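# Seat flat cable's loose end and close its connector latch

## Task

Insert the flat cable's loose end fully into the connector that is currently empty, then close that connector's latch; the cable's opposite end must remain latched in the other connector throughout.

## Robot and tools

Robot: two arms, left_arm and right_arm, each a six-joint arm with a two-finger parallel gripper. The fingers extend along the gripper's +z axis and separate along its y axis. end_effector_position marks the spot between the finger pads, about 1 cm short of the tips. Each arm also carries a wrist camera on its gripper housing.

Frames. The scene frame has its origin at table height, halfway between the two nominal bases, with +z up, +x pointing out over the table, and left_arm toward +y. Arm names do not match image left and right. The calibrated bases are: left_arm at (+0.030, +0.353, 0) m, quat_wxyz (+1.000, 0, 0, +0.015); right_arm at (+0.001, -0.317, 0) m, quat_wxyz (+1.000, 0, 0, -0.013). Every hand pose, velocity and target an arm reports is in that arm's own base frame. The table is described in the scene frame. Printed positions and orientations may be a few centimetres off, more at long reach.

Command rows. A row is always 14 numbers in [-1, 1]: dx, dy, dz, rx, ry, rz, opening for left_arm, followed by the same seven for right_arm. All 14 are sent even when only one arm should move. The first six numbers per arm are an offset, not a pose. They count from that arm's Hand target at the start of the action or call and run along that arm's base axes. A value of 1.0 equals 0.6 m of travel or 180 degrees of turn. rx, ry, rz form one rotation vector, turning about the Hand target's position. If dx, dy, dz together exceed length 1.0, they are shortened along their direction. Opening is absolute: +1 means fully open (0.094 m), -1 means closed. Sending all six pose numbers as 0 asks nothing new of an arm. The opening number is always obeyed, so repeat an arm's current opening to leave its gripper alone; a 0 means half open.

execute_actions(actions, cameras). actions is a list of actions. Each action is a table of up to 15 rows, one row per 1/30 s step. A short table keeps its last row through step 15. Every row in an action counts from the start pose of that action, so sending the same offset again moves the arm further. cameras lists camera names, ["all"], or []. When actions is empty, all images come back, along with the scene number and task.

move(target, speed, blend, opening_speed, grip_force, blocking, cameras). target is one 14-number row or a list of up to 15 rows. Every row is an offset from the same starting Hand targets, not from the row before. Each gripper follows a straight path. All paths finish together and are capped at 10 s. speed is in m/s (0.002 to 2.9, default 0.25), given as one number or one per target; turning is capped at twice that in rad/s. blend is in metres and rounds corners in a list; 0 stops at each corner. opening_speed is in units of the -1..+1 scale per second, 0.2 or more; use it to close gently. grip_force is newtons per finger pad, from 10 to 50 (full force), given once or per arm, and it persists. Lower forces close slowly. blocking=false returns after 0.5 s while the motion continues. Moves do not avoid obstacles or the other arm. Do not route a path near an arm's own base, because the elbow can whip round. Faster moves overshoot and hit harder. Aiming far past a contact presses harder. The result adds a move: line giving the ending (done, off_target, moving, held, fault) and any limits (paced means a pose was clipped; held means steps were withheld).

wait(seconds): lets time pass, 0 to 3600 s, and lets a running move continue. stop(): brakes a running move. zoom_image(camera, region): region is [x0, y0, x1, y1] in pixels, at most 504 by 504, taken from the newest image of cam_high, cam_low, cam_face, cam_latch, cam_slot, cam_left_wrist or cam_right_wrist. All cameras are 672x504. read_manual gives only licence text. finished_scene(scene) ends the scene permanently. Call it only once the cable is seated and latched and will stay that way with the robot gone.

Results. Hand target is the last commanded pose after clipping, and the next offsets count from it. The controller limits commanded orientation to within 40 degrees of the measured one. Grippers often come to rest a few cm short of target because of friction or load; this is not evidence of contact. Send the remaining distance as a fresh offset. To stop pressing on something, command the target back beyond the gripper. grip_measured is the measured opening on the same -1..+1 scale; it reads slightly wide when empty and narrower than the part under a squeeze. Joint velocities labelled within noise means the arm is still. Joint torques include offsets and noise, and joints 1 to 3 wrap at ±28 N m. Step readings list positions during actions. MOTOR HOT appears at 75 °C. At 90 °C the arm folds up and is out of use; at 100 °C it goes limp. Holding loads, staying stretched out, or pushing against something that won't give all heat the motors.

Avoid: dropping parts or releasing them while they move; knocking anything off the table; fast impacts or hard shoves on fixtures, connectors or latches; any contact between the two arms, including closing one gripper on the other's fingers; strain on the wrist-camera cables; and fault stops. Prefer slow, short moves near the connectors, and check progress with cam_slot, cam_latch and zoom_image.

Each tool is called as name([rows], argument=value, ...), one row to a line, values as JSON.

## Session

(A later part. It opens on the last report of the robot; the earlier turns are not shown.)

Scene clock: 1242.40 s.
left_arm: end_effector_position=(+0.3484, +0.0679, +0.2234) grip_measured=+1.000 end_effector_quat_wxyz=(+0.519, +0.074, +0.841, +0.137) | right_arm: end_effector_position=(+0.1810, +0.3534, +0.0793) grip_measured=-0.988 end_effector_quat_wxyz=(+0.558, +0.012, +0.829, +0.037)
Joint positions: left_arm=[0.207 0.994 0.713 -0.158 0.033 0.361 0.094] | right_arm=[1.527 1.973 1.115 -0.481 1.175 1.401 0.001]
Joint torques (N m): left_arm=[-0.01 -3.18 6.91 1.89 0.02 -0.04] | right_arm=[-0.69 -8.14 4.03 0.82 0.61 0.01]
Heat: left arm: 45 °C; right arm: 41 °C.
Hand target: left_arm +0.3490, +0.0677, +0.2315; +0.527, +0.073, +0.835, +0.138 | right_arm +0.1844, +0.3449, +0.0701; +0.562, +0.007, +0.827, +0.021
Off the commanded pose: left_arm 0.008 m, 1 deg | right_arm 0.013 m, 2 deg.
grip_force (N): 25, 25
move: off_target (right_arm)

move(target=[0,0,0,0,0,0,1,0.0,0.0,-0.015,0,0,0.0,-1], speed=0.02, cameras=[])

Scene clock: 1249.03 s.
left_arm: end_effector_position=(+0.3484, +0.0679, +0.2234) grip_measured=+1.000 end_effector_quat_wxyz=(+0.519, +0.074, +0.841, +0.137) | right_arm: end_effector_position=(+0.1810, +0.3522, +0.0703) grip_measured=-0.988 end_effector_quat_wxyz=(+0.557, +0.012, +0.829, +0.037)
Joint positions: left_arm=[0.207 0.994 0.713 -0.158 0.033 0.361 0.094] | right_arm=[1.527 1.99 1.097 -0.447 1.175 1.401 0.001]
Joint torques (N m): left_arm=[-0.01 -3.17 6.93 1.9 0.01 -0.04] | right_arm=[-0.73 -8.02 4.48 0.81 0.65 0]
Heat: left arm: 45 °C; right arm: 40 °C.
Hand target: left_arm +0.3490, +0.0677, +0.2315; +0.527, +0.073, +0.835, +0.138 | right_arm +0.1844, +0.3448, +0.0612; +0.562, +0.007, +0.827, +0.021
Off the commanded pose: left_arm 0.008 m, 1 deg | right_arm 0.012 m, 2 deg.
grip_force (N): 25, 25
move: off_target (right_arm)

move(target=[0,0,0,0,0,0,1,0.0,-0.002,-0.005,-0.014,0,0.0,-1], speed=0.02, cameras=[])

Scene clock: 1262.30 s.
left_arm: end_effector_position=(+0.3484, +0.0679, +0.2234) grip_measured=+1.000 end_effector_quat_wxyz=(+0.519, +0.074, +0.841, +0.137) | right_arm: end_effector_position=(+0.1809, +0.3496, +0.0638) grip_measured=-0.988 end_effector_quat_wxyz=(+0.557, +0.003, +0.830, +0.024)
Joint positions: left_arm=[0.207 0.994 0.713 -0.158 0.033 0.361 0.094] | right_arm=[1.527 2.009 1.097 -0.459 1.175 1.4 0.001]
Joint torques (N m): left_arm=[-0.02 -3.17 6.94 1.89 0.02 -0.04] | right_arm=[-0.62 -7.8 5.91 0.53 0.66 -0.03]
Heat: left arm: 45 °C; right arm: 40 °C.
Hand target: left_arm +0.3490, +0.0677, +0.2315; +0.527, +0.073, +0.835, +0.138 | right_arm +0.1844, +0.3436, +0.0581; +0.562, -0.005, +0.827, +0.003
Off the commanded pose: left_arm 0.008 m, 1 deg | right_arm 0.009 m, 3 deg.
grip_force (N): 25, 25
move: off_target (right_arm)

wait(seconds=0.1, cameras=["cam_latch","cam_face","cam_slot"])

zoom_image(camera="cam_latch", region=[320, 200, 400, 300])

zoom_image(camera="cam_face", region=[200, 90, 360, 250])

zoom_image(camera="cam_slot", region=[320, 160, 480, 345])

Scene clock: 1270.57 s.
left_arm: end_effector_position=(+0.3484, +0.0679, +0.2234) grip_measured=+1.000 end_effector_quat_wxyz=(+0.519, +0.074, +0.841, +0.137) | right_arm: end_effector_position=(+0.1809, +0.3496, +0.0638) grip_measured=-0.988 end_effector_quat_wxyz=(+0.557, +0.003, +0.830, +0.024)
Joint positions: left_arm=[0.207 0.994 0.713 -0.158 0.033 0.361 0.094] | right_arm=[1.527 2.009 1.097 -0.459 1.175 1.4 0.001]
Joint torques (N m): left_arm=[-0.02 -3.18 6.91 1.89 0.02 -0.03] | right_arm=[-0.64 -7.69 5.9 0.49 0.65 0]
Heat: left arm: 45 °C; right arm: 39 °C.
Hand target: left_arm +0.3490, +0.0677, +0.2315; +0.527, +0.073, +0.835, +0.138 | right_arm +0.1844, +0.3436, +0.0581; +0.562, -0.005, +0.827, +0.003
Tool commands: left_gripper/opening=+1.0 right_gripper/opening=-1.0
Off the commanded pose: left_arm 0.008 m, 1 deg | right_arm 0.009 m, 3 deg.
grip_force (N): 25, 25
wait: 0.10 s; at rest from the start
Images, in order (width x height): cam_face 672x504, cam_latch 672x504, cam_slot 672x504.

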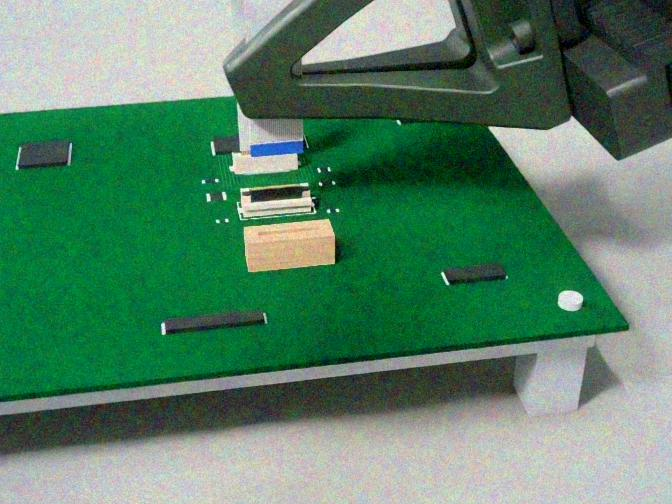

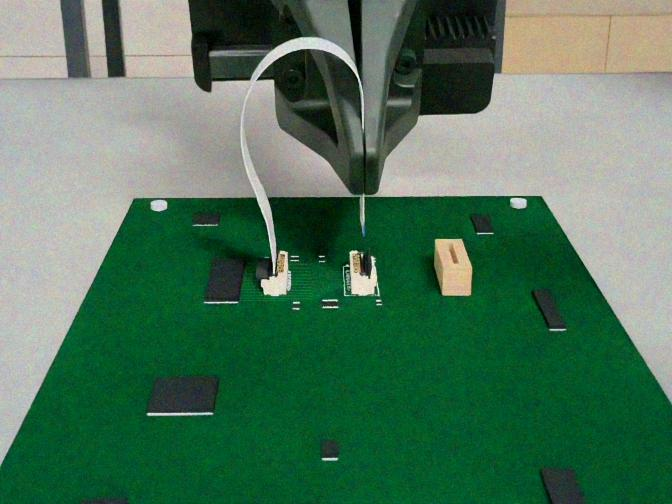

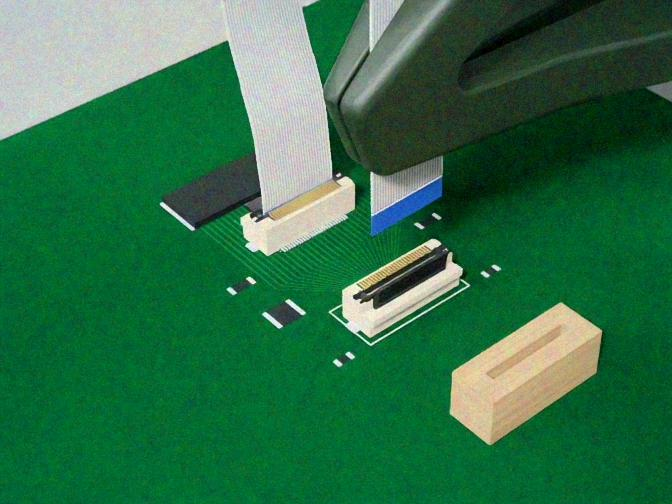

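Scaled by 5.040 from the camera's image (finer frame: 960x720).

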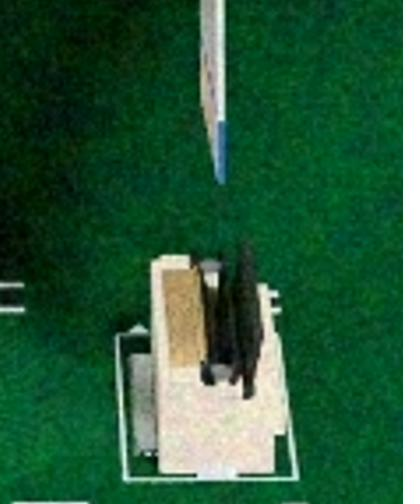

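Scaled by 3.150 from the camera's image (finer frame: 960x720).

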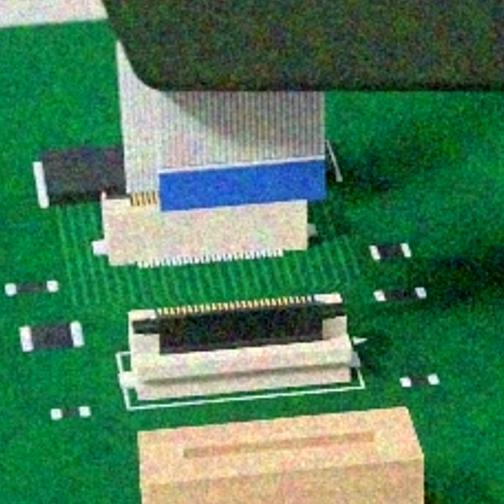

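Scaled by 2.724 from the camera's image (finer frame: 960x720).

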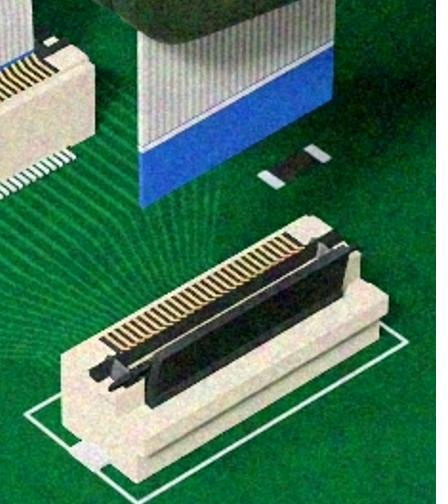

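wait(seconds=0.1, cameras=["cam_latch", "cam_face", "cam_slot"])

Scene clock: 1310.07 s.
left_arm: end_effector_position=(+0.3484, +0.0679, +0.2234) grip_measured=+1.000 end_effector_quat_wxyz=(+0.519, +0.074, +0.841, +0.137) | right_arm: end_effector_position=(+0.1809, +0.3496, +0.0638) grip_measured=-0.988 end_effector_quat_wxyz=(+0.557, +0.003, +0.830, +0.024)
Joint positions: left_arm=[0.207 0.994 0.713 -0.158 0.033 0.361 0.094] | right_arm=[1.527 2.009 1.097 -0.459 1.175 1.4 0.001]
Joint torques (N m): left_arm=[-0.02 -3.15 6.93 1.89 0.01 -0.04] | right_arm=[-0.72 -7.82 5.72 0.5 0.66 -0.03]
Heat: left arm: 45 °C; right arm: 39 °C.
Hand target: left_arm +0.3490, +0.0677, +0.2315; +0.527, +0.073, +0.835, +0.138 | right_arm +0.1844, +0.3436, +0.0581; +0.562, -0.005, +0.827, +0.003
Tool commands: left_gripper/opening=+1.0 right_gripper/opening=-1.0
Off the commanded pose: left_arm 0.008 m, 1 deg | right_arm 0.009 m, 3 deg.
grip_force (N): 25, 25
wait: 0.10 s; at rest from the start
Images, in order (width x height): cam_face 672x504, cam_latch 672x504, cam_slot 672x504.

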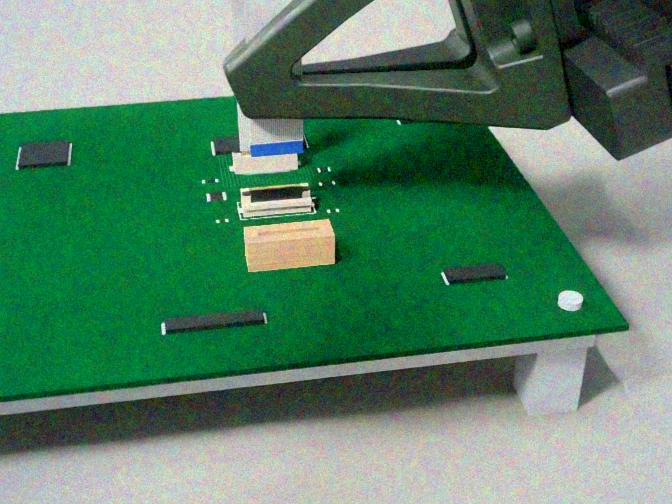

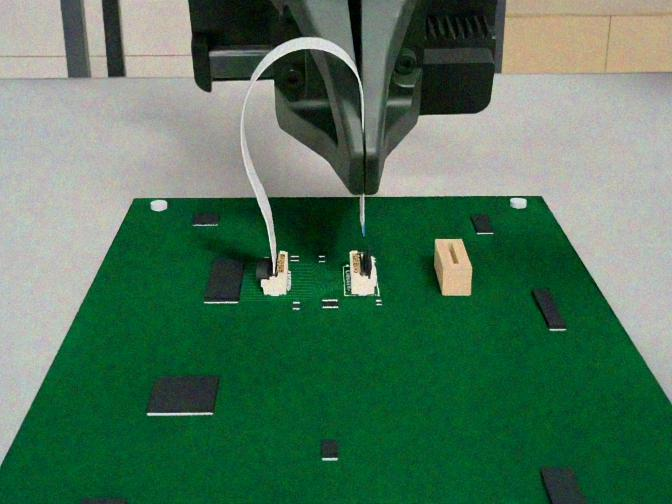

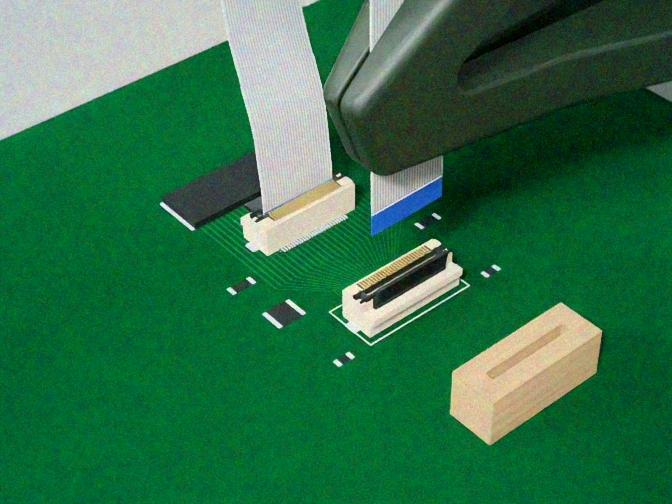

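move(target=[0,0,0,0,0,0,1, 0.0015,0.0008,-0.005,-0.006,0,0,-1], speed=0.03)

wait(seconds=0.1, cameras=["cam_latch", "cam_face", "cam_slot"])

zoom_image(camera="cam_latch", region=[320, 200, 400, 300])

zoom_image(camera="cam_face", region=[200, 90, 360, 250])

zoom_image(camera="cam_slot", region=[320, 160, 480, 345])

Scene clock: 1333.60 s.
left_arm: end_effector_position=(+0.3484, +0.0679, +0.2234) grip_measured=+1.000 end_effector_quat_wxyz=(+0.519, +0.074, +0.841, +0.137) | right_arm: end_effector_position=(+0.1818, +0.3473, +0.0585) grip_measured=-0.988 end_effector_quat_wxyz=(+0.557, -0.005, +0.831, +0.012)
Joint positions: left_arm=[0.207 0.994 0.713 -0.158 0.033 0.361 0.094] | right_arm=[1.524 2.024 1.097 -0.465 1.175 1.393 0.001]
Joint torques (N m): left_arm=[-0.01 -3.15 6.91 1.89 0.01 -0.04] | right_arm=[-0.47 -7.72 6.72 0.48 0.65 -0.04]
Heat: left arm: 45 °C; right arm: 39 °C.
Hand target: left_arm +0.3490, +0.0677, +0.2315; +0.527, +0.073, +0.835, +0.138 | right_arm +0.1852, +0.3442, +0.0551; +0.562, -0.010, +0.827, -0.005
Off the commanded pose: left_arm 0.008 m, 1 deg | right_arm 0.006 m, 2 deg.
grip_force (N): 25, 25
move: done

Scene clock: 1333.70 s.
left_arm: end_effector_position=(+0.3484, +0.0679, +0.2234) grip_measured=+1.000 end_effector_quat_wxyz=(+0.519, +0.074, +0.841, +0.137) | right_arm: end_effector_position=(+0.1818, +0.3472, +0.0585) grip_measured=-0.988 end_effector_quat_wxyz=(+0.557, -0.005, +0.831, +0.012)
Joint positions: left_arm=[0.207 0.994 0.713 -0.158 0.033 0.361 0.094] | right_arm=[1.524 2.024 1.097 -0.466 1.175 1.393 0.001]
Joint torques (N m): left_arm=[-0.02 -3.17 6.93 1.9 0.02 -0.04] | right_arm=[-0.57 -7.95 6.76 0.49 0.67 0]
Heat: left arm: 45 °C; right arm: 39 °C.
Hand target: left_arm +0.3490, +0.0677, +0.2315; +0.527, +0.073, +0.835, +0.138 | right_arm +0.1852, +0.3441, +0.0551; +0.562, -0.010, +0.827, -0.005
Tool commands: left_gripper/opening=+1.0 right_gripper/opening=-1.0
Off the commanded pose: left_arm 0.008 m, 1 deg | right_arm 0.006 m, 2 deg.
grip_force (N): 25, 25
wait: 0.10 s; no rest
Images, in order (width x height): cam_face 672x504, cam_latch 672x504, cam_slot 672x504.

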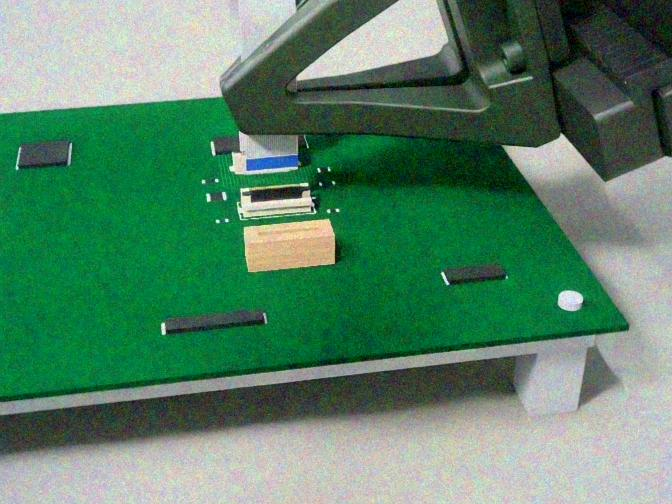

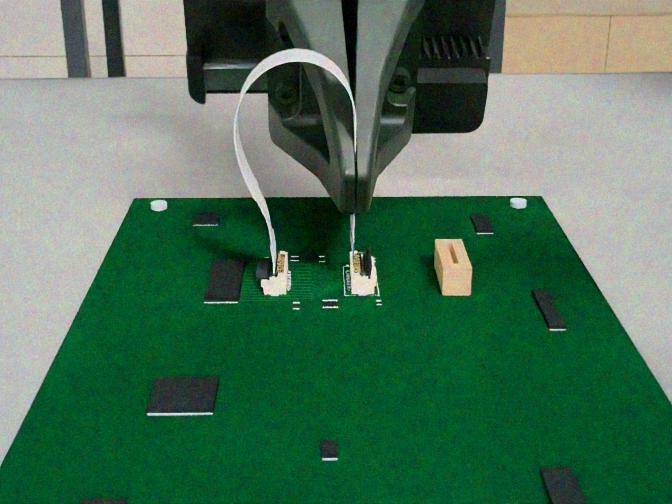

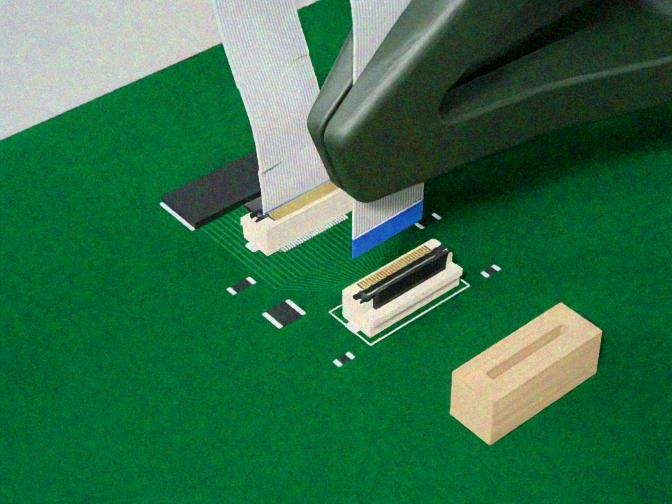

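Scaled by 5.040 from the camera's image (finer frame: 960x720).

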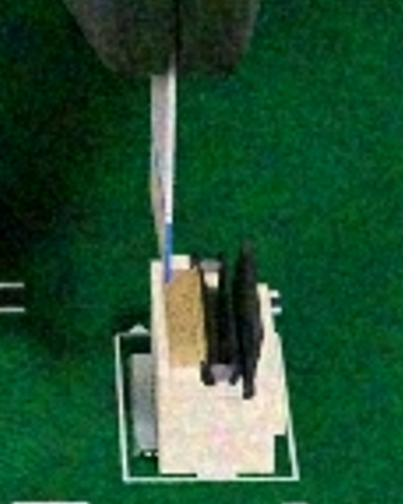

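Scaled by 3.150 from the camera's image (finer frame: 960x720).

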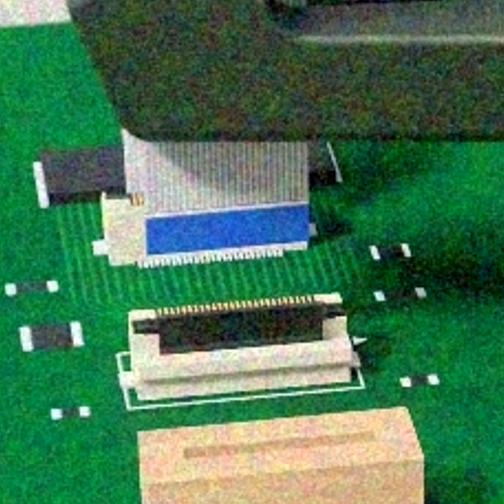

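Scaled by 2.724 from the camera's image (finer frame: 960x720).

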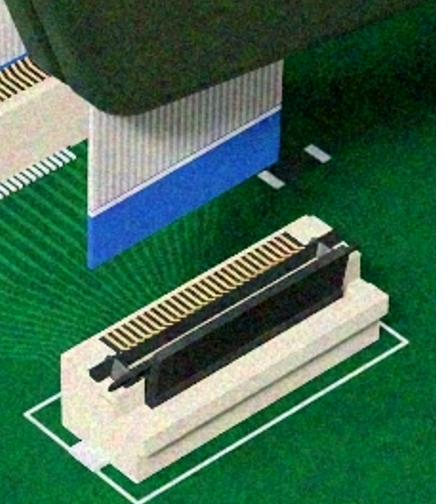

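move(target=[0,0,0,0,0,0,1, 0,0.005,0,0.003,0,0,-1], speed=0.03)

Scene clock: 1349.30 s.
left_arm: end_effector_position=(+0.3484, +0.0679, +0.2234) grip_measured=+1.000 end_effector_quat_wxyz=(+0.519, +0.074, +0.841, +0.137) | right_arm: end_effector_position=(+0.1818, +0.3469, +0.0565) grip_measured=-0.988 end_effector_quat_wxyz=(+0.557, -0.007, +0.831, +0.009)
Joint positions: left_arm=[0.207 0.994 0.713 -0.158 0.033 0.361 0.094] | right_arm=[1.524 2.03 1.097 -0.466 1.175 1.393 0.001]
Joint torques (N m): left_arm=[-0.01 -3.15 6.93 1.89 0.02 -0.04] | right_arm=[-0.58 -7.92 7.66 0.48 0.64 0]
Heat: left arm: 45 °C; right arm: 38 °C.
Hand target: left_arm +0.3490, +0.0677, +0.2315; +0.527, +0.073, +0.835, +0.138 | right_arm +0.1852, +0.3472, +0.0551; +0.562, -0.008, +0.827, -0.001
Off the commanded pose: left_arm 0.008 m, 1 deg | right_arm 0.004 m, 1 deg.
grip_force (N): 25, 25
move: done

move(target=[0,0,0,0,0,0,1, 0,0.004,0.003,0.002,0,0,-1], speed=0.03)

wait(seconds=0.1, cameras=["cam_latch"])

zoom_image(camera="cam_latch", region=[320, 200, 400, 300])

Scene clock: 1356.83 s.
left_arm: end_effector_position=(+0.3484, +0.0679, +0.2234) grip_measured=+1.000 end_effector_quat_wxyz=(+0.519, +0.074, +0.841, +0.137) | right_arm: end_effector_position=(+0.1818, +0.3469, +0.0565) grip_measured=-0.988 end_effector_quat_wxyz=(+0.557, -0.007, +0.831, +0.009)
Joint positions: left_arm=[0.207 0.994 0.713 -0.158 0.033 0.361 0.094] | right_arm=[1.524 2.03 1.097 -0.466 1.175 1.393 0.001]
Joint torques (N m): left_arm=[-0.02 -3.15 6.93 1.89 0.01 -0.04] | right_arm=[-0.59 -7.83 8.29 0.5 0.64 0]
Heat: left arm: 45 °C; right arm: 38 °C.
Hand target: left_arm +0.3490, +0.0677, +0.2315; +0.527, +0.073, +0.835, +0.138 | right_arm +0.1852, +0.3496, +0.0569; +0.562, -0.006, +0.827, +0.002
Off the commanded pose: left_arm 0.008 m, 1 deg | right_arm 0.004 m, 1 deg.
grip_force (N): 25, 25
move: done

Scene clock: 1356.93 s.
left_arm: end_effector_position=(+0.3484, +0.0679, +0.2234) grip_measured=+1.000 end_effector_quat_wxyz=(+0.519, +0.074, +0.841, +0.137) | right_arm: end_effector_position=(+0.1818, +0.3469, +0.0565) grip_measured=-0.988 end_effector_quat_wxyz=(+0.557, -0.007, +0.831, +0.009)
Joint positions: left_arm=[0.207 0.994 0.713 -0.158 0.033 0.361 0.094] | right_arm=[1.524 2.03 1.097 -0.466 1.175 1.393 0.001]
Joint torques (N m): left_arm=[-0.01 -3.18 6.93 1.89 0.02 -0.04] | right_arm=[-0.62 -7.84 8.39 0.49 0.68 0]
Heat: left arm: 45 °C; right arm: 38 °C.
Hand target: left_arm +0.3490, +0.0677, +0.2315; +0.527, +0.073, +0.835, +0.138 | right_arm +0.1852, +0.3496, +0.0569; +0.562, -0.006, +0.827, +0.002
Tool commands: left_gripper/opening=+1.0 right_gripper/opening=-1.0
Off the commanded pose: left_arm 0.008 m, 1 deg | right_arm 0.004 m, 1 deg.
grip_force (N): 25, 25
wait: 0.10 s; no rest

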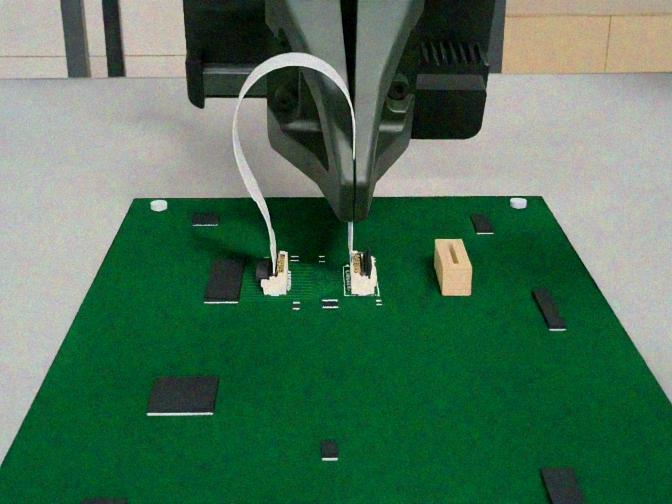

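Scaled by 5.040 from the camera's image (finer frame: 960x720).

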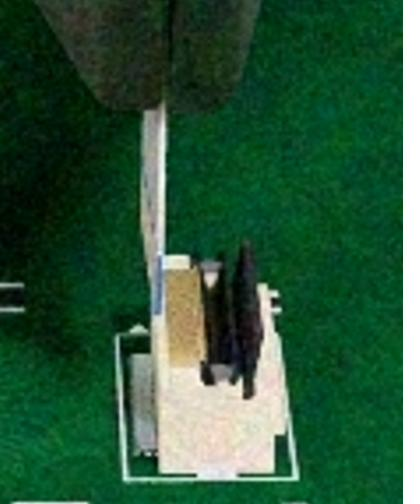

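move(target=[0,0,0,0,0,0,1, 0,0.003,0.008,0.002,0,0,-1], speed=0.03)

Scene clock: 1361.93 s.
left_arm: end_effector_position=(+0.3484, +0.0679, +0.2234) grip_measured=+1.000 end_effector_quat_wxyz=(+0.519, +0.074, +0.841, +0.137) | right_arm: end_effector_position=(+0.1819, +0.3489, +0.0587) grip_measured=-0.988 end_effector_quat_wxyz=(+0.557, -0.006, +0.831, +0.010)
Joint positions: left_arm=[0.207 0.994 0.713 -0.158 0.033 0.361 0.094] | right_arm=[1.524 2.03 1.108 -0.475 1.175 1.393 0.001]
Joint torques (N m): left_arm=[-0.02 -3.18 6.93 1.89 0.02 -0.04] | right_arm=[-0.53 -8.69 8.43 0.48 0.63 0]
Heat: left arm: 45 °C; right arm: 38 °C.
Hand target: left_arm +0.3490, +0.0677, +0.2315; +0.527, +0.073, +0.835, +0.138 | right_arm +0.1852, +0.3514, +0.0617; +0.562, -0.004, +0.827, +0.004
Off the commanded pose: left_arm 0.008 m, 1 deg | right_arm 0.005 m, 1 deg.
grip_force (N): 25, 25
move: done

move(target=[0,0,0,0,0,0,1, 0,0.002,0.003,0.006,0,0,-1], speed=0.03)

wait(seconds=0.1, cameras=["cam_latch", "cam_face", "cam_slot"])

zoom_image(camera="cam_latch", region=[320, 200, 400, 300])

zoom_image(camera="cam_face", region=[200, 90, 360, 250])

zoom_image(camera="cam_slot", region=[320, 160, 480, 345])

Scene clock: 1377.87 s.
left_arm: end_effector_position=(+0.3484, +0.0679, +0.2234) grip_measured=+1.000 end_effector_quat_wxyz=(+0.519, +0.074, +0.841, +0.137) | right_arm: end_effector_position=(+0.1819, +0.3487, +0.0587) grip_measured=-0.988 end_effector_quat_wxyz=(+0.557, -0.006, +0.831, +0.010)
Joint positions: left_arm=[0.207 0.994 0.713 -0.158 0.033 0.361 0.094] | right_arm=[1.524 2.03 1.108 -0.476 1.175 1.393 0.001]
Joint torques (N m): left_arm=[0.01 -3.14 6.93 1.89 0.02 -0.04] | right_arm=[-0.42 -9.11 8.21 0.61 0.66 0.01]
Heat: left arm: 45 °C; right arm: 38 °C.
Hand target: left_arm +0.3490, +0.0677, +0.2315; +0.527, +0.073, +0.835, +0.138 | right_arm +0.1852, +0.3526, +0.0635; +0.562, +0.001, +0.827, +0.012
Off the commanded pose: left_arm 0.008 m, 1 deg | right_arm 0.007 m, 1 deg.
grip_force (N): 25, 25
move: done

Scene clock: 1377.97 s.
left_arm: end_effector_position=(+0.3484, +0.0679, +0.2234) grip_measured=+1.000 end_effector_quat_wxyz=(+0.519, +0.074, +0.841, +0.137) | right_arm: end_effector_position=(+0.1819, +0.3487, +0.0587) grip_measured=-0.988 end_effector_quat_wxyz=(+0.557, -0.006, +0.831, +0.010)
Joint positions: left_arm=[0.207 0.994 0.713 -0.158 0.033 0.361 0.094] | right_arm=[1.524 2.03 1.108 -0.476 1.175 1.393 0.001]
Joint torques (N m): left_arm=[0.01 -3.14 6.94 1.89 0.01 -0.04] | right_arm=[-0.65 -9.17 8.16 0.6 0.64 0.07]
Heat: left arm: 45 °C; right arm: 38 °C.
Hand target: left_arm +0.3490, +0.0677, +0.2315; +0.527, +0.073, +0.835, +0.138 | right_arm +0.1852, +0.3526, +0.0635; +0.562, +0.001, +0.827, +0.012
Tool commands: left_gripper/opening=+1.0 right_gripper/opening=-1.0
Off the commanded pose: left_arm 0.008 m, 1 deg | right_arm 0.007 m, 1 deg.
grip_force (N): 25, 25
wait: 0.10 s; no rest
Images, in order (width x height): cam_face 672x504, cam_latch 672x504, cam_slot 672x504.

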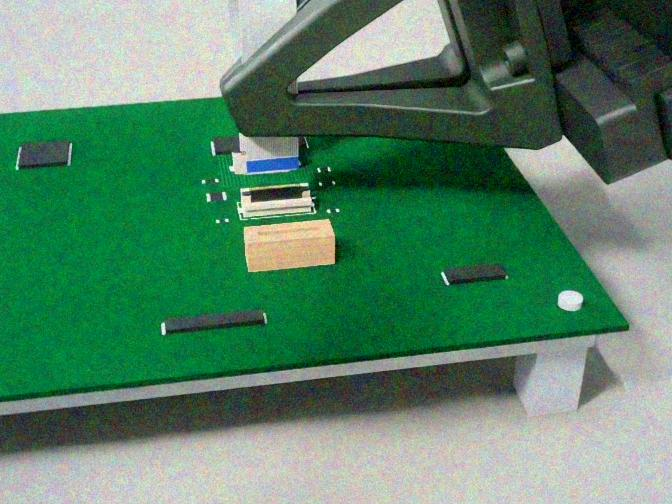

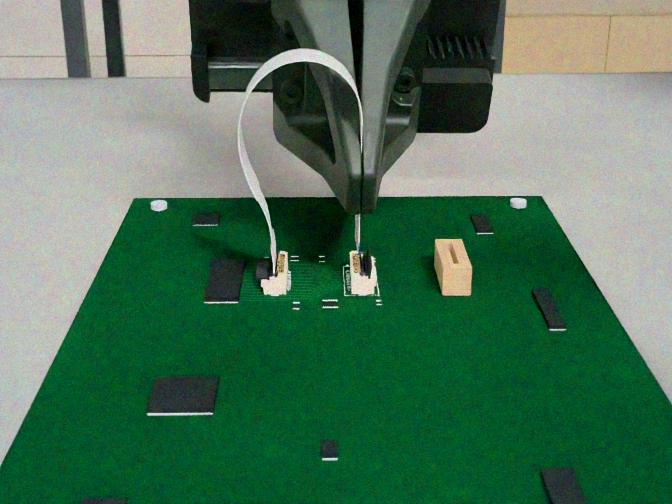

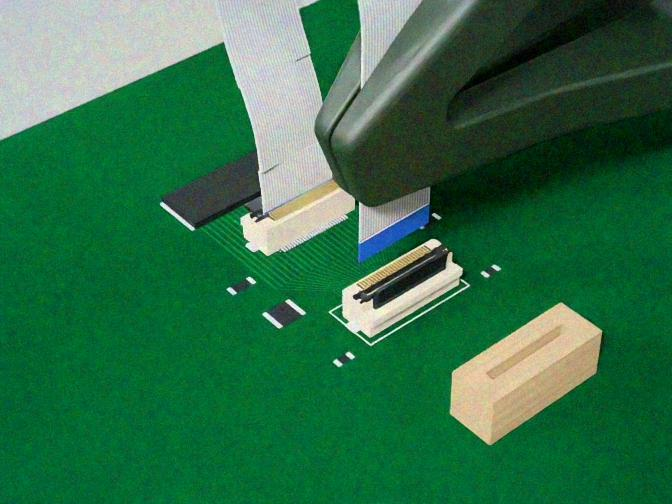

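Scaled by 5.040 from the camera's image (finer frame: 960x720).

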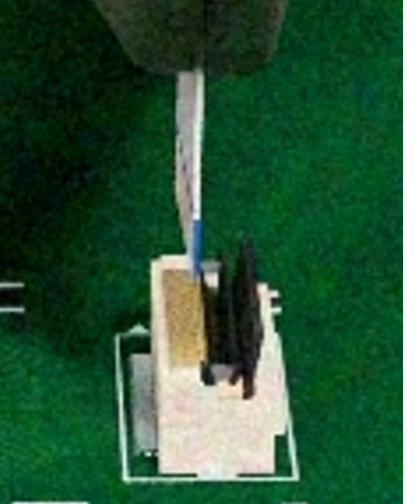

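Scaled by 3.150 from the camera's image (finer frame: 960x720).

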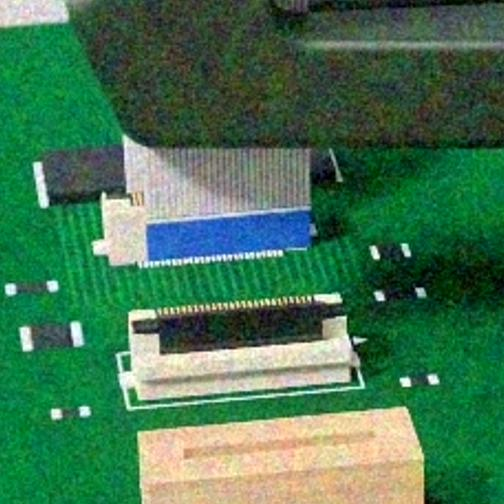

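Scaled by 2.724 from the camera's image (finer frame: 960x720).

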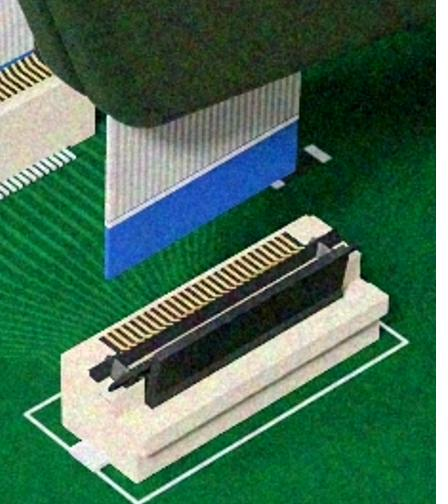

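move(target=[0,0,0,0,0,0,1, 0,0.003,0.002,0.001,0,0,-1], speed=0.03)

Scene clock: 1393.07 s.
left_arm: end_effector_position=(+0.3484, +0.0679, +0.2234) grip_measured=+1.000 end_effector_quat_wxyz=(+0.519, +0.074, +0.841, +0.137) | right_arm: end_effector_position=(+0.1819, +0.3487, +0.0587) grip_measured=-0.988 end_effector_quat_wxyz=(+0.557, -0.006, +0.831, +0.010)
Joint positions: left_arm=[0.207 0.994 0.713 -0.158 0.033 0.361 0.094] | right_arm=[1.524 2.03 1.108 -0.476 1.175 1.393 0.001]
Joint torques (N m): left_arm=[-0.01 -3.15 6.93 1.89 0.02 -0.04] | right_arm=[-0.65 -9.24 8.87 0.5 0.64 0.01]
Heat: left arm: 45 °C; right arm: 38 °C.
Hand target: left_arm +0.3490, +0.0677, +0.2315; +0.527, +0.073, +0.835, +0.138 | right_arm +0.1852, +0.3544, +0.0647; +0.562, +0.002, +0.827, +0.013
Off the commanded pose: left_arm 0.008 m, 1 deg | right_arm 0.009 m, 1 deg.
grip_force (N): 25, 25
move: done

move(target=[0,0,0,0,0,0,1, 0,0.001,0.004,0.000,0,0,-1], speed=0.03)

Scene clock: 1397.30 s.
left_arm: end_effector_position=(+0.3484, +0.0679, +0.2234) grip_measured=+1.000 end_effector_quat_wxyz=(+0.519, +0.074, +0.841, +0.137) | right_arm: end_effector_position=(+0.1820, +0.3517, +0.0611) grip_measured=-0.988 end_effector_quat_wxyz=(+0.557, -0.004, +0.831, +0.014)
Joint positions: left_arm=[0.207 0.994 0.713 -0.158 0.033 0.361 0.094] | right_arm=[1.524 2.03 1.119 -0.477 1.175 1.393 0.001]
Joint torques (N m): left_arm=[-0.01 -3.17 6.94 1.9 0.02 -0.05] | right_arm=[-0.43 -9.55 8.47 0.48 0.65 0.03]
Heat: left arm: 45 °C; right arm: 38 °C.
Hand target: left_arm +0.3490, +0.0677, +0.2315; +0.527, +0.073, +0.835, +0.138 | right_arm +0.1852, +0.3550, +0.0672; +0.562, +0.002, +0.827, +0.013
Off the commanded pose: left_arm 0.008 m, 1 deg | right_arm 0.008 m, 1 deg.
grip_force (N): 25, 25
move: done

move(target=[0,0,0,0,0,0,1, 0,-0.002,-0.016,0.000,0,0,-1], speed=0.03)

wait(seconds=0.1, cameras=["cam_latch", "cam_face", "cam_slot"])

zoom_image(camera="cam_latch", region=[320, 200, 400, 300])

Scene clock: 1423.47 s.
left_arm: end_effector_position=(+0.3484, +0.0679, +0.2234) grip_measured=+1.000 end_effector_quat_wxyz=(+0.519, +0.074, +0.841, +0.137) | right_arm: end_effector_position=(+0.1821, +0.3530, +0.0613) grip_measured=-0.988 end_effector_quat_wxyz=(+0.557, -0.001, +0.830, +0.017)
Joint positions: left_arm=[0.207 0.994 0.713 -0.158 0.033 0.361 0.094] | right_arm=[1.524 2.03 1.119 -0.468 1.175 1.393 0.001]
Joint torques (N m): left_arm=[-0.02 -3.15 6.91 1.89 0.02 -0.04] | right_arm=[-0.57 -7.72 6.82 0.78 0.66 0.03]
Heat: left arm: 45 °C; right arm: 38 °C.
Hand target: left_arm +0.3490, +0.0677, +0.2315; +0.527, +0.073, +0.835, +0.138 | right_arm +0.1852, +0.3538, +0.0576; +0.562, +0.002, +0.827, +0.014
Off the commanded pose: left_arm 0.008 m, 1 deg | right_arm 0.005 m, 1 deg.
grip_force (N): 25, 25
move: done

Scene clock: 1423.57 s.
left_arm: end_effector_position=(+0.3484, +0.0679, +0.2234) grip_measured=+1.000 end_effector_quat_wxyz=(+0.519, +0.074, +0.841, +0.137) | right_arm: end_effector_position=(+0.1821, +0.3530, +0.0613) grip_measured=-0.988 end_effector_quat_wxyz=(+0.557, -0.001, +0.830, +0.017)
Joint positions: left_arm=[0.207 0.994 0.713 -0.158 0.033 0.361 0.094] | right_arm=[1.524 2.03 1.119 -0.468 1.175 1.393 0.001]
Joint torques (N m): left_arm=[-0.02 -3.17 6.93 1.89 0.02 -0.04] | right_arm=[-0.55 -7.76 6.86 0.76 0.64 0.01]
Heat: left arm: 45 °C; right arm: 38 °C.
Hand target: left_arm +0.3490, +0.0677, +0.2315; +0.527, +0.073, +0.835, +0.138 | right_arm +0.1852, +0.3538, +0.0576; +0.562, +0.002, +0.827, +0.013
Tool commands: left_gripper/opening=+1.0 right_gripper/opening=-1.0
Off the commanded pose: left_arm 0.008 m, 1 deg | right_arm 0.005 m, 1 deg.
grip_force (N): 25, 25
wait: 0.10 s; no rest
Images, in order (width x height): cam_face 672x504, cam_latch 672x504, cam_slot 672x504.

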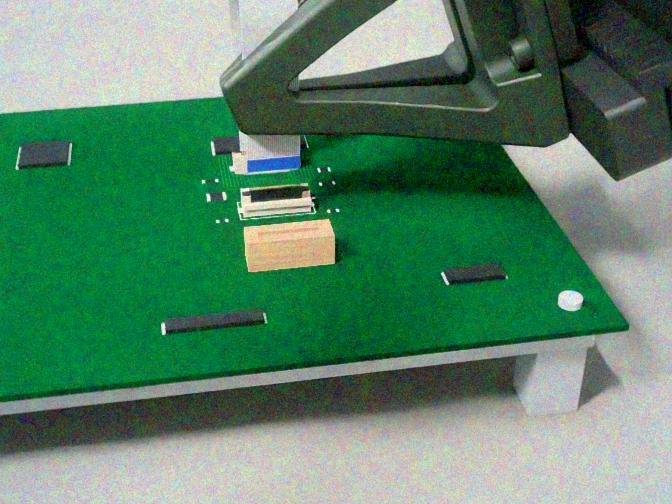

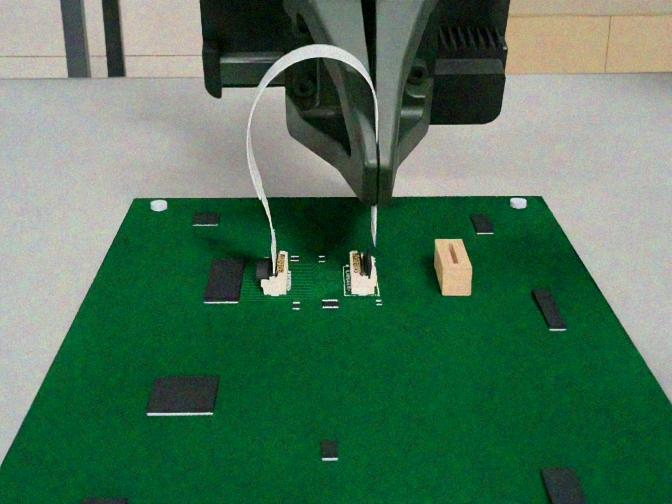

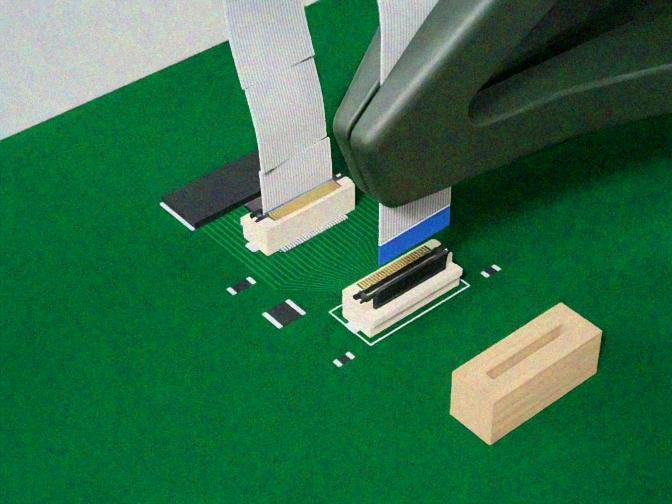

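Scaled by 5.040 from the camera's image (finer frame: 960x720).

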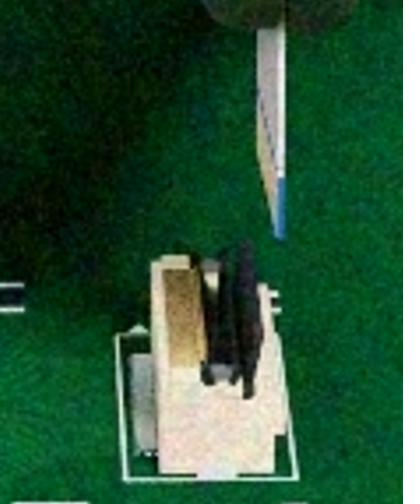

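move(target=[0,0,0,0,0,0,1, 0,-0.004,-0.004,0.000,0,0,-1], speed=0.03)

Scene clock: 1431.10 s.
left_arm: end_effector_position=(+0.3484, +0.0679, +0.2234) grip_measured=+1.000 end_effector_quat_wxyz=(+0.519, +0.074, +0.841, +0.137) | right_arm: end_effector_position=(+0.1822, +0.3548, +0.0616) grip_measured=-0.988 end_effector_quat_wxyz=(+0.557, +0.002, +0.830, +0.023)
Joint positions: left_arm=[0.207 0.994 0.713 -0.158 0.033 0.361 0.094] | right_arm=[1.524 2.03 1.119 -0.455 1.175 1.393 0.001]
Joint torques (N m): left_arm=[0.01 -3.17 6.94 1.89 0.01 -0.04] | right_arm=[-0.57 -7.95 5.49 0.85 0.66 0.03]
Heat: left arm: 45 °C; right arm: 38 °C.
Hand target: left_arm +0.3490, +0.0677, +0.2315; +0.527, +0.073, +0.835, +0.138 | right_arm +0.1852, +0.3514, +0.0552; +0.562, +0.002, +0.827, +0.013
Off the commanded pose: left_arm 0.008 m, 1 deg | right_arm 0.008 m, 1 deg.
grip_force (N): 25, 25
move: done

move(target=[0,0,0,0,0,0,1, 0,-0.002,-0.004,-0.008,0,0,-1], speed=0.03)

Scene clock: 1437.33 s.
left_arm: end_effector_position=(+0.3484, +0.0679, +0.2234) grip_measured=+1.000 end_effector_quat_wxyz=(+0.519, +0.074, +0.841, +0.137) | right_arm: end_effector_position=(+0.1822, +0.3542, +0.0579) grip_measured=-0.988 end_effector_quat_wxyz=(+0.557, -0.001, +0.830, +0.019)
Joint positions: left_arm=[0.207 0.994 0.713 -0.158 0.033 0.361 0.094] | right_arm=[1.524 2.041 1.119 -0.454 1.175 1.393 0.001]
Joint torques (N m): left_arm=[-0.01 -3.17 6.93 1.89 0.02 -0.04] | right_arm=[-0.49 -8.03 6.2 0.55 0.61 -0.01]
Heat: left arm: 45 °C; right arm: 38 °C.
Hand target: left_arm +0.3490, +0.0677, +0.2315; +0.527, +0.073, +0.835, +0.138 | right_arm +0.1852, +0.3502, +0.0528; +0.562, -0.005, +0.827, +0.003
Off the commanded pose: left_arm 0.008 m, 1 deg | right_arm 0.007 m, 2 deg.
grip_force (N): 25, 25
move: done

move([
  [0,0,0,0,0,0,1, 0,-0.012,0.045,0.004,0,0,-1],
  [0,0,0,0,0,0,1, 0,0,0.0217,0.004,0,0,-1],
  [0,0,0,0,0,0,1, 0,0,0.0058,0.004,0,0,-1],
], speed=0.04, blend=[0,0.004,0])

wait(seconds=0.1, cameras=["cam_latch", "cam_face", "cam_slot"])

zoom_image(camera="cam_latch", region=[320, 200, 400, 300])

zoom_image(camera="cam_face", region=[200, 90, 360, 250])

zoom_image(camera="cam_slot", region=[320, 160, 480, 345])

Scene clock: 1503.87 s.
left_arm: end_effector_position=(+0.3484, +0.0679, +0.2234) grip_measured=+1.000 end_effector_quat_wxyz=(+0.519, +0.074, +0.841, +0.137) | right_arm: end_effector_position=(+0.1821, +0.3524, +0.0612) grip_measured=-0.988 end_effector_quat_wxyz=(+0.557, -0.003, +0.830, +0.016)
Joint positions: left_arm=[0.207 0.994 0.713 -0.158 0.033 0.361 0.094] | right_arm=[1.524 2.03 1.119 -0.473 1.175 1.393 0.001]
Joint torques (N m): left_arm=[-0.02 -3.18 6.93 1.89 0.02 -0.04] | right_arm=[-0.59 -8.17 5.89 0.79 0.66 0.02]
Heat: left arm: 45 °C; right arm: 37 °C.
Hand target: left_arm +0.3490, +0.0677, +0.2315; +0.527, +0.073, +0.835, +0.138 | right_arm +0.1852, +0.3502, +0.0563; +0.562, -0.001, +0.827, +0.008
Off the commanded pose: left_arm 0.008 m, 1 deg | right_arm 0.006 m, 1 deg.
grip_force (N): 25, 25
move: done

Scene clock: 1503.97 s.
left_arm: end_effector_position=(+0.3484, +0.0679, +0.2234) grip_measured=+1.000 end_effector_quat_wxyz=(+0.519, +0.074, +0.841, +0.137) | right_arm: end_effector_position=(+0.1821, +0.3524, +0.0612) grip_measured=-0.988 end_effector_quat_wxyz=(+0.557, -0.003, +0.830, +0.016)
Joint positions: left_arm=[0.207 0.994 0.713 -0.158 0.033 0.361 0.094] | right_arm=[1.524 2.03 1.119 -0.473 1.175 1.393 0.001]
Joint torques (N m): left_arm=[-0.02 -3.15 6.93 1.89 0.02 -0.04] | right_arm=[-0.57 -8.02 5.71 0.76 0.68 0.03]
Heat: left arm: 45 °C; right arm: 37 °C.
Hand target: left_arm +0.3490, +0.0677, +0.2315; +0.527, +0.073, +0.835, +0.138 | right_arm +0.1852, +0.3502, +0.0563; +0.562, -0.001, +0.827, +0.008
Tool commands: left_gripper/opening=+1.0 right_gripper/opening=-1.0
Off the commanded pose: left_arm 0.008 m, 1 deg | right_arm 0.006 m, 1 deg.
grip_force (N): 25, 25
wait: 0.10 s; no rest
Images, in order (width x height): cam_face 672x504, cam_latch 672x504, cam_slot 672x504.

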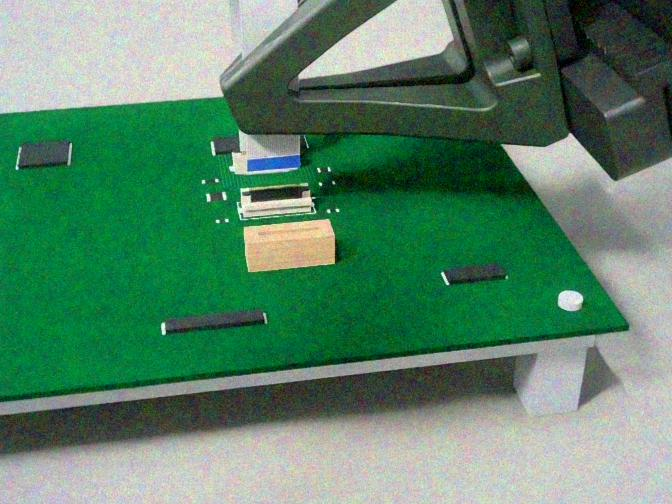

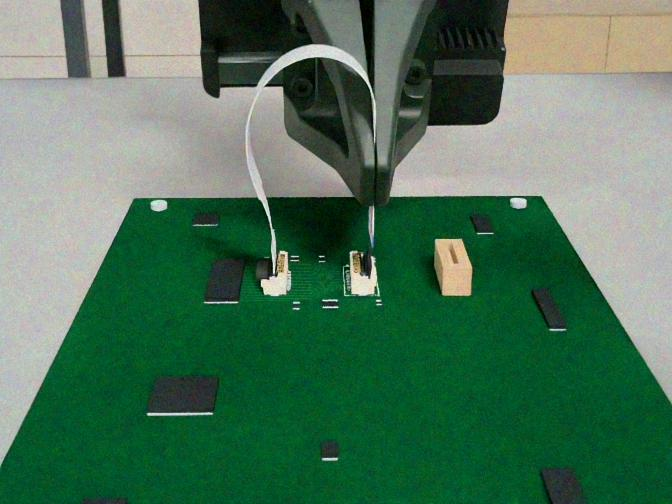

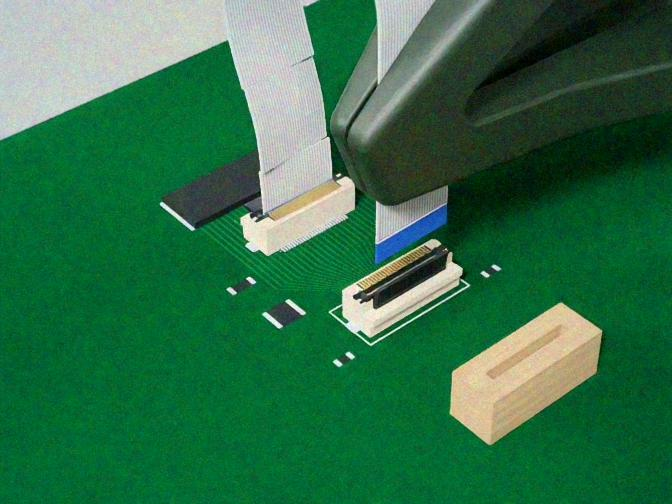

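Scaled by 5.040 from the camera's image (finer frame: 960x720).

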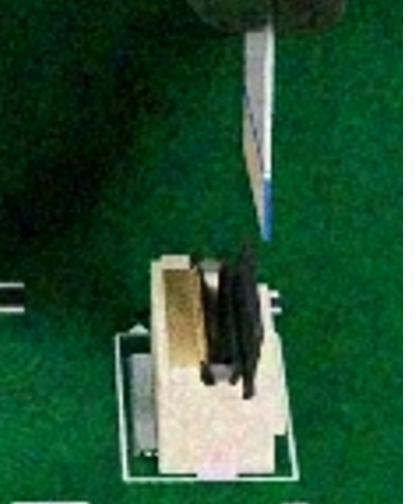

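Scaled by 3.150 from the camera's image (finer frame: 960x720).

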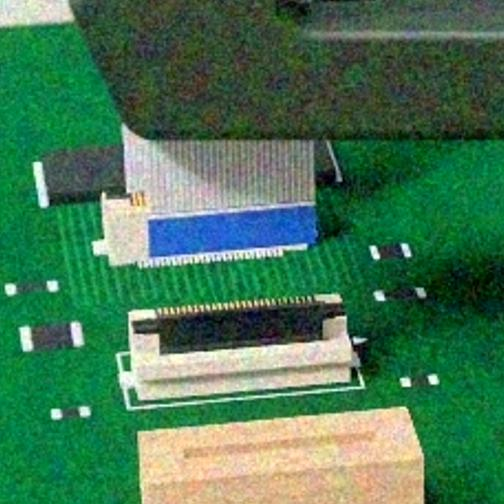

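Scaled by 2.724 from the camera's image (finer frame: 960x720).

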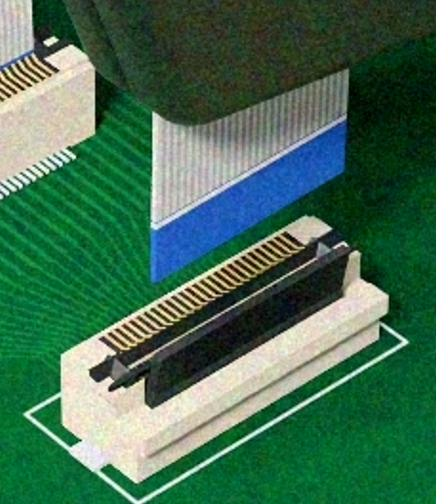

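move(target=[0,0,0,0,0,0,1, 0,-0.0042,-0.0053,-0.0073,0,0,-1], speed=0.03)

Scene clock: 1534.53 s.
left_arm: end_effector_position=(+0.3484, +0.0679, +0.2234) grip_measured=+1.000 end_effector_quat_wxyz=(+0.519, +0.074, +0.841, +0.137) | right_arm: end_effector_position=(+0.1821, +0.3520, +0.0587) grip_measured=-0.988 end_effector_quat_wxyz=(+0.557, -0.004, +0.831, +0.013)
Joint positions: left_arm=[0.207 0.994 0.713 -0.158 0.033 0.361 0.094] | right_arm=[1.524 2.037 1.119 -0.472 1.175 1.393 0.001]
Joint torques (N m): left_arm=[-0.02 -3.17 6.91 1.89 0.02 -0.04] | right_arm=[-0.72 -7.95 5.63 0.64 0.66 0]
Heat: left arm: 45 °C; right arm: 37 °C.
Hand target: left_arm +0.3490, +0.0677, +0.2315; +0.527, +0.073, +0.835, +0.138 | right_arm +0.1852, +0.3477, +0.0531; +0.562, -0.008, +0.827, -0.001
Off the commanded pose: left_arm 0.008 m, 1 deg | right_arm 0.008 m, 2 deg.
grip_force (N): 25, 25
move: done

move(target=[0,0,0,0,0,0,1, 0,-0.0035,-0.0005,-0.005,0,0,-1], speed=0.03)

Scene clock: 1543.23 s.
left_arm: end_effector_position=(+0.3484, +0.0679, +0.2234) grip_measured=+1.000 end_effector_quat_wxyz=(+0.519, +0.074, +0.841, +0.137) | right_arm: end_effector_position=(+0.1821, +0.3520, +0.0587) grip_measured=-0.988 end_effector_quat_wxyz=(+0.557, -0.004, +0.831, +0.013)
Joint positions: left_arm=[0.207 0.994 0.713 -0.158 0.033 0.361 0.094] | right_arm=[1.524 2.037 1.119 -0.472 1.175 1.393 0.001]
Joint torques (N m): left_arm=[0.02 -3.17 6.94 1.89 0.02 -0.05] | right_arm=[-0.53 -7.95 5.7 0.51 0.69 -0.01]
Heat: left arm: 45 °C; right arm: 37 °C.
Hand target: left_arm +0.3490, +0.0677, +0.2315; +0.527, +0.073, +0.835, +0.138 | right_arm +0.1852, +0.3456, +0.0528; +0.562, -0.012, +0.827, -0.008
Off the commanded pose: left_arm 0.008 m, 1 deg | right_arm 0.009 m, 3 deg.
grip_force (N): 25, 25
move: off_target (right_arm)


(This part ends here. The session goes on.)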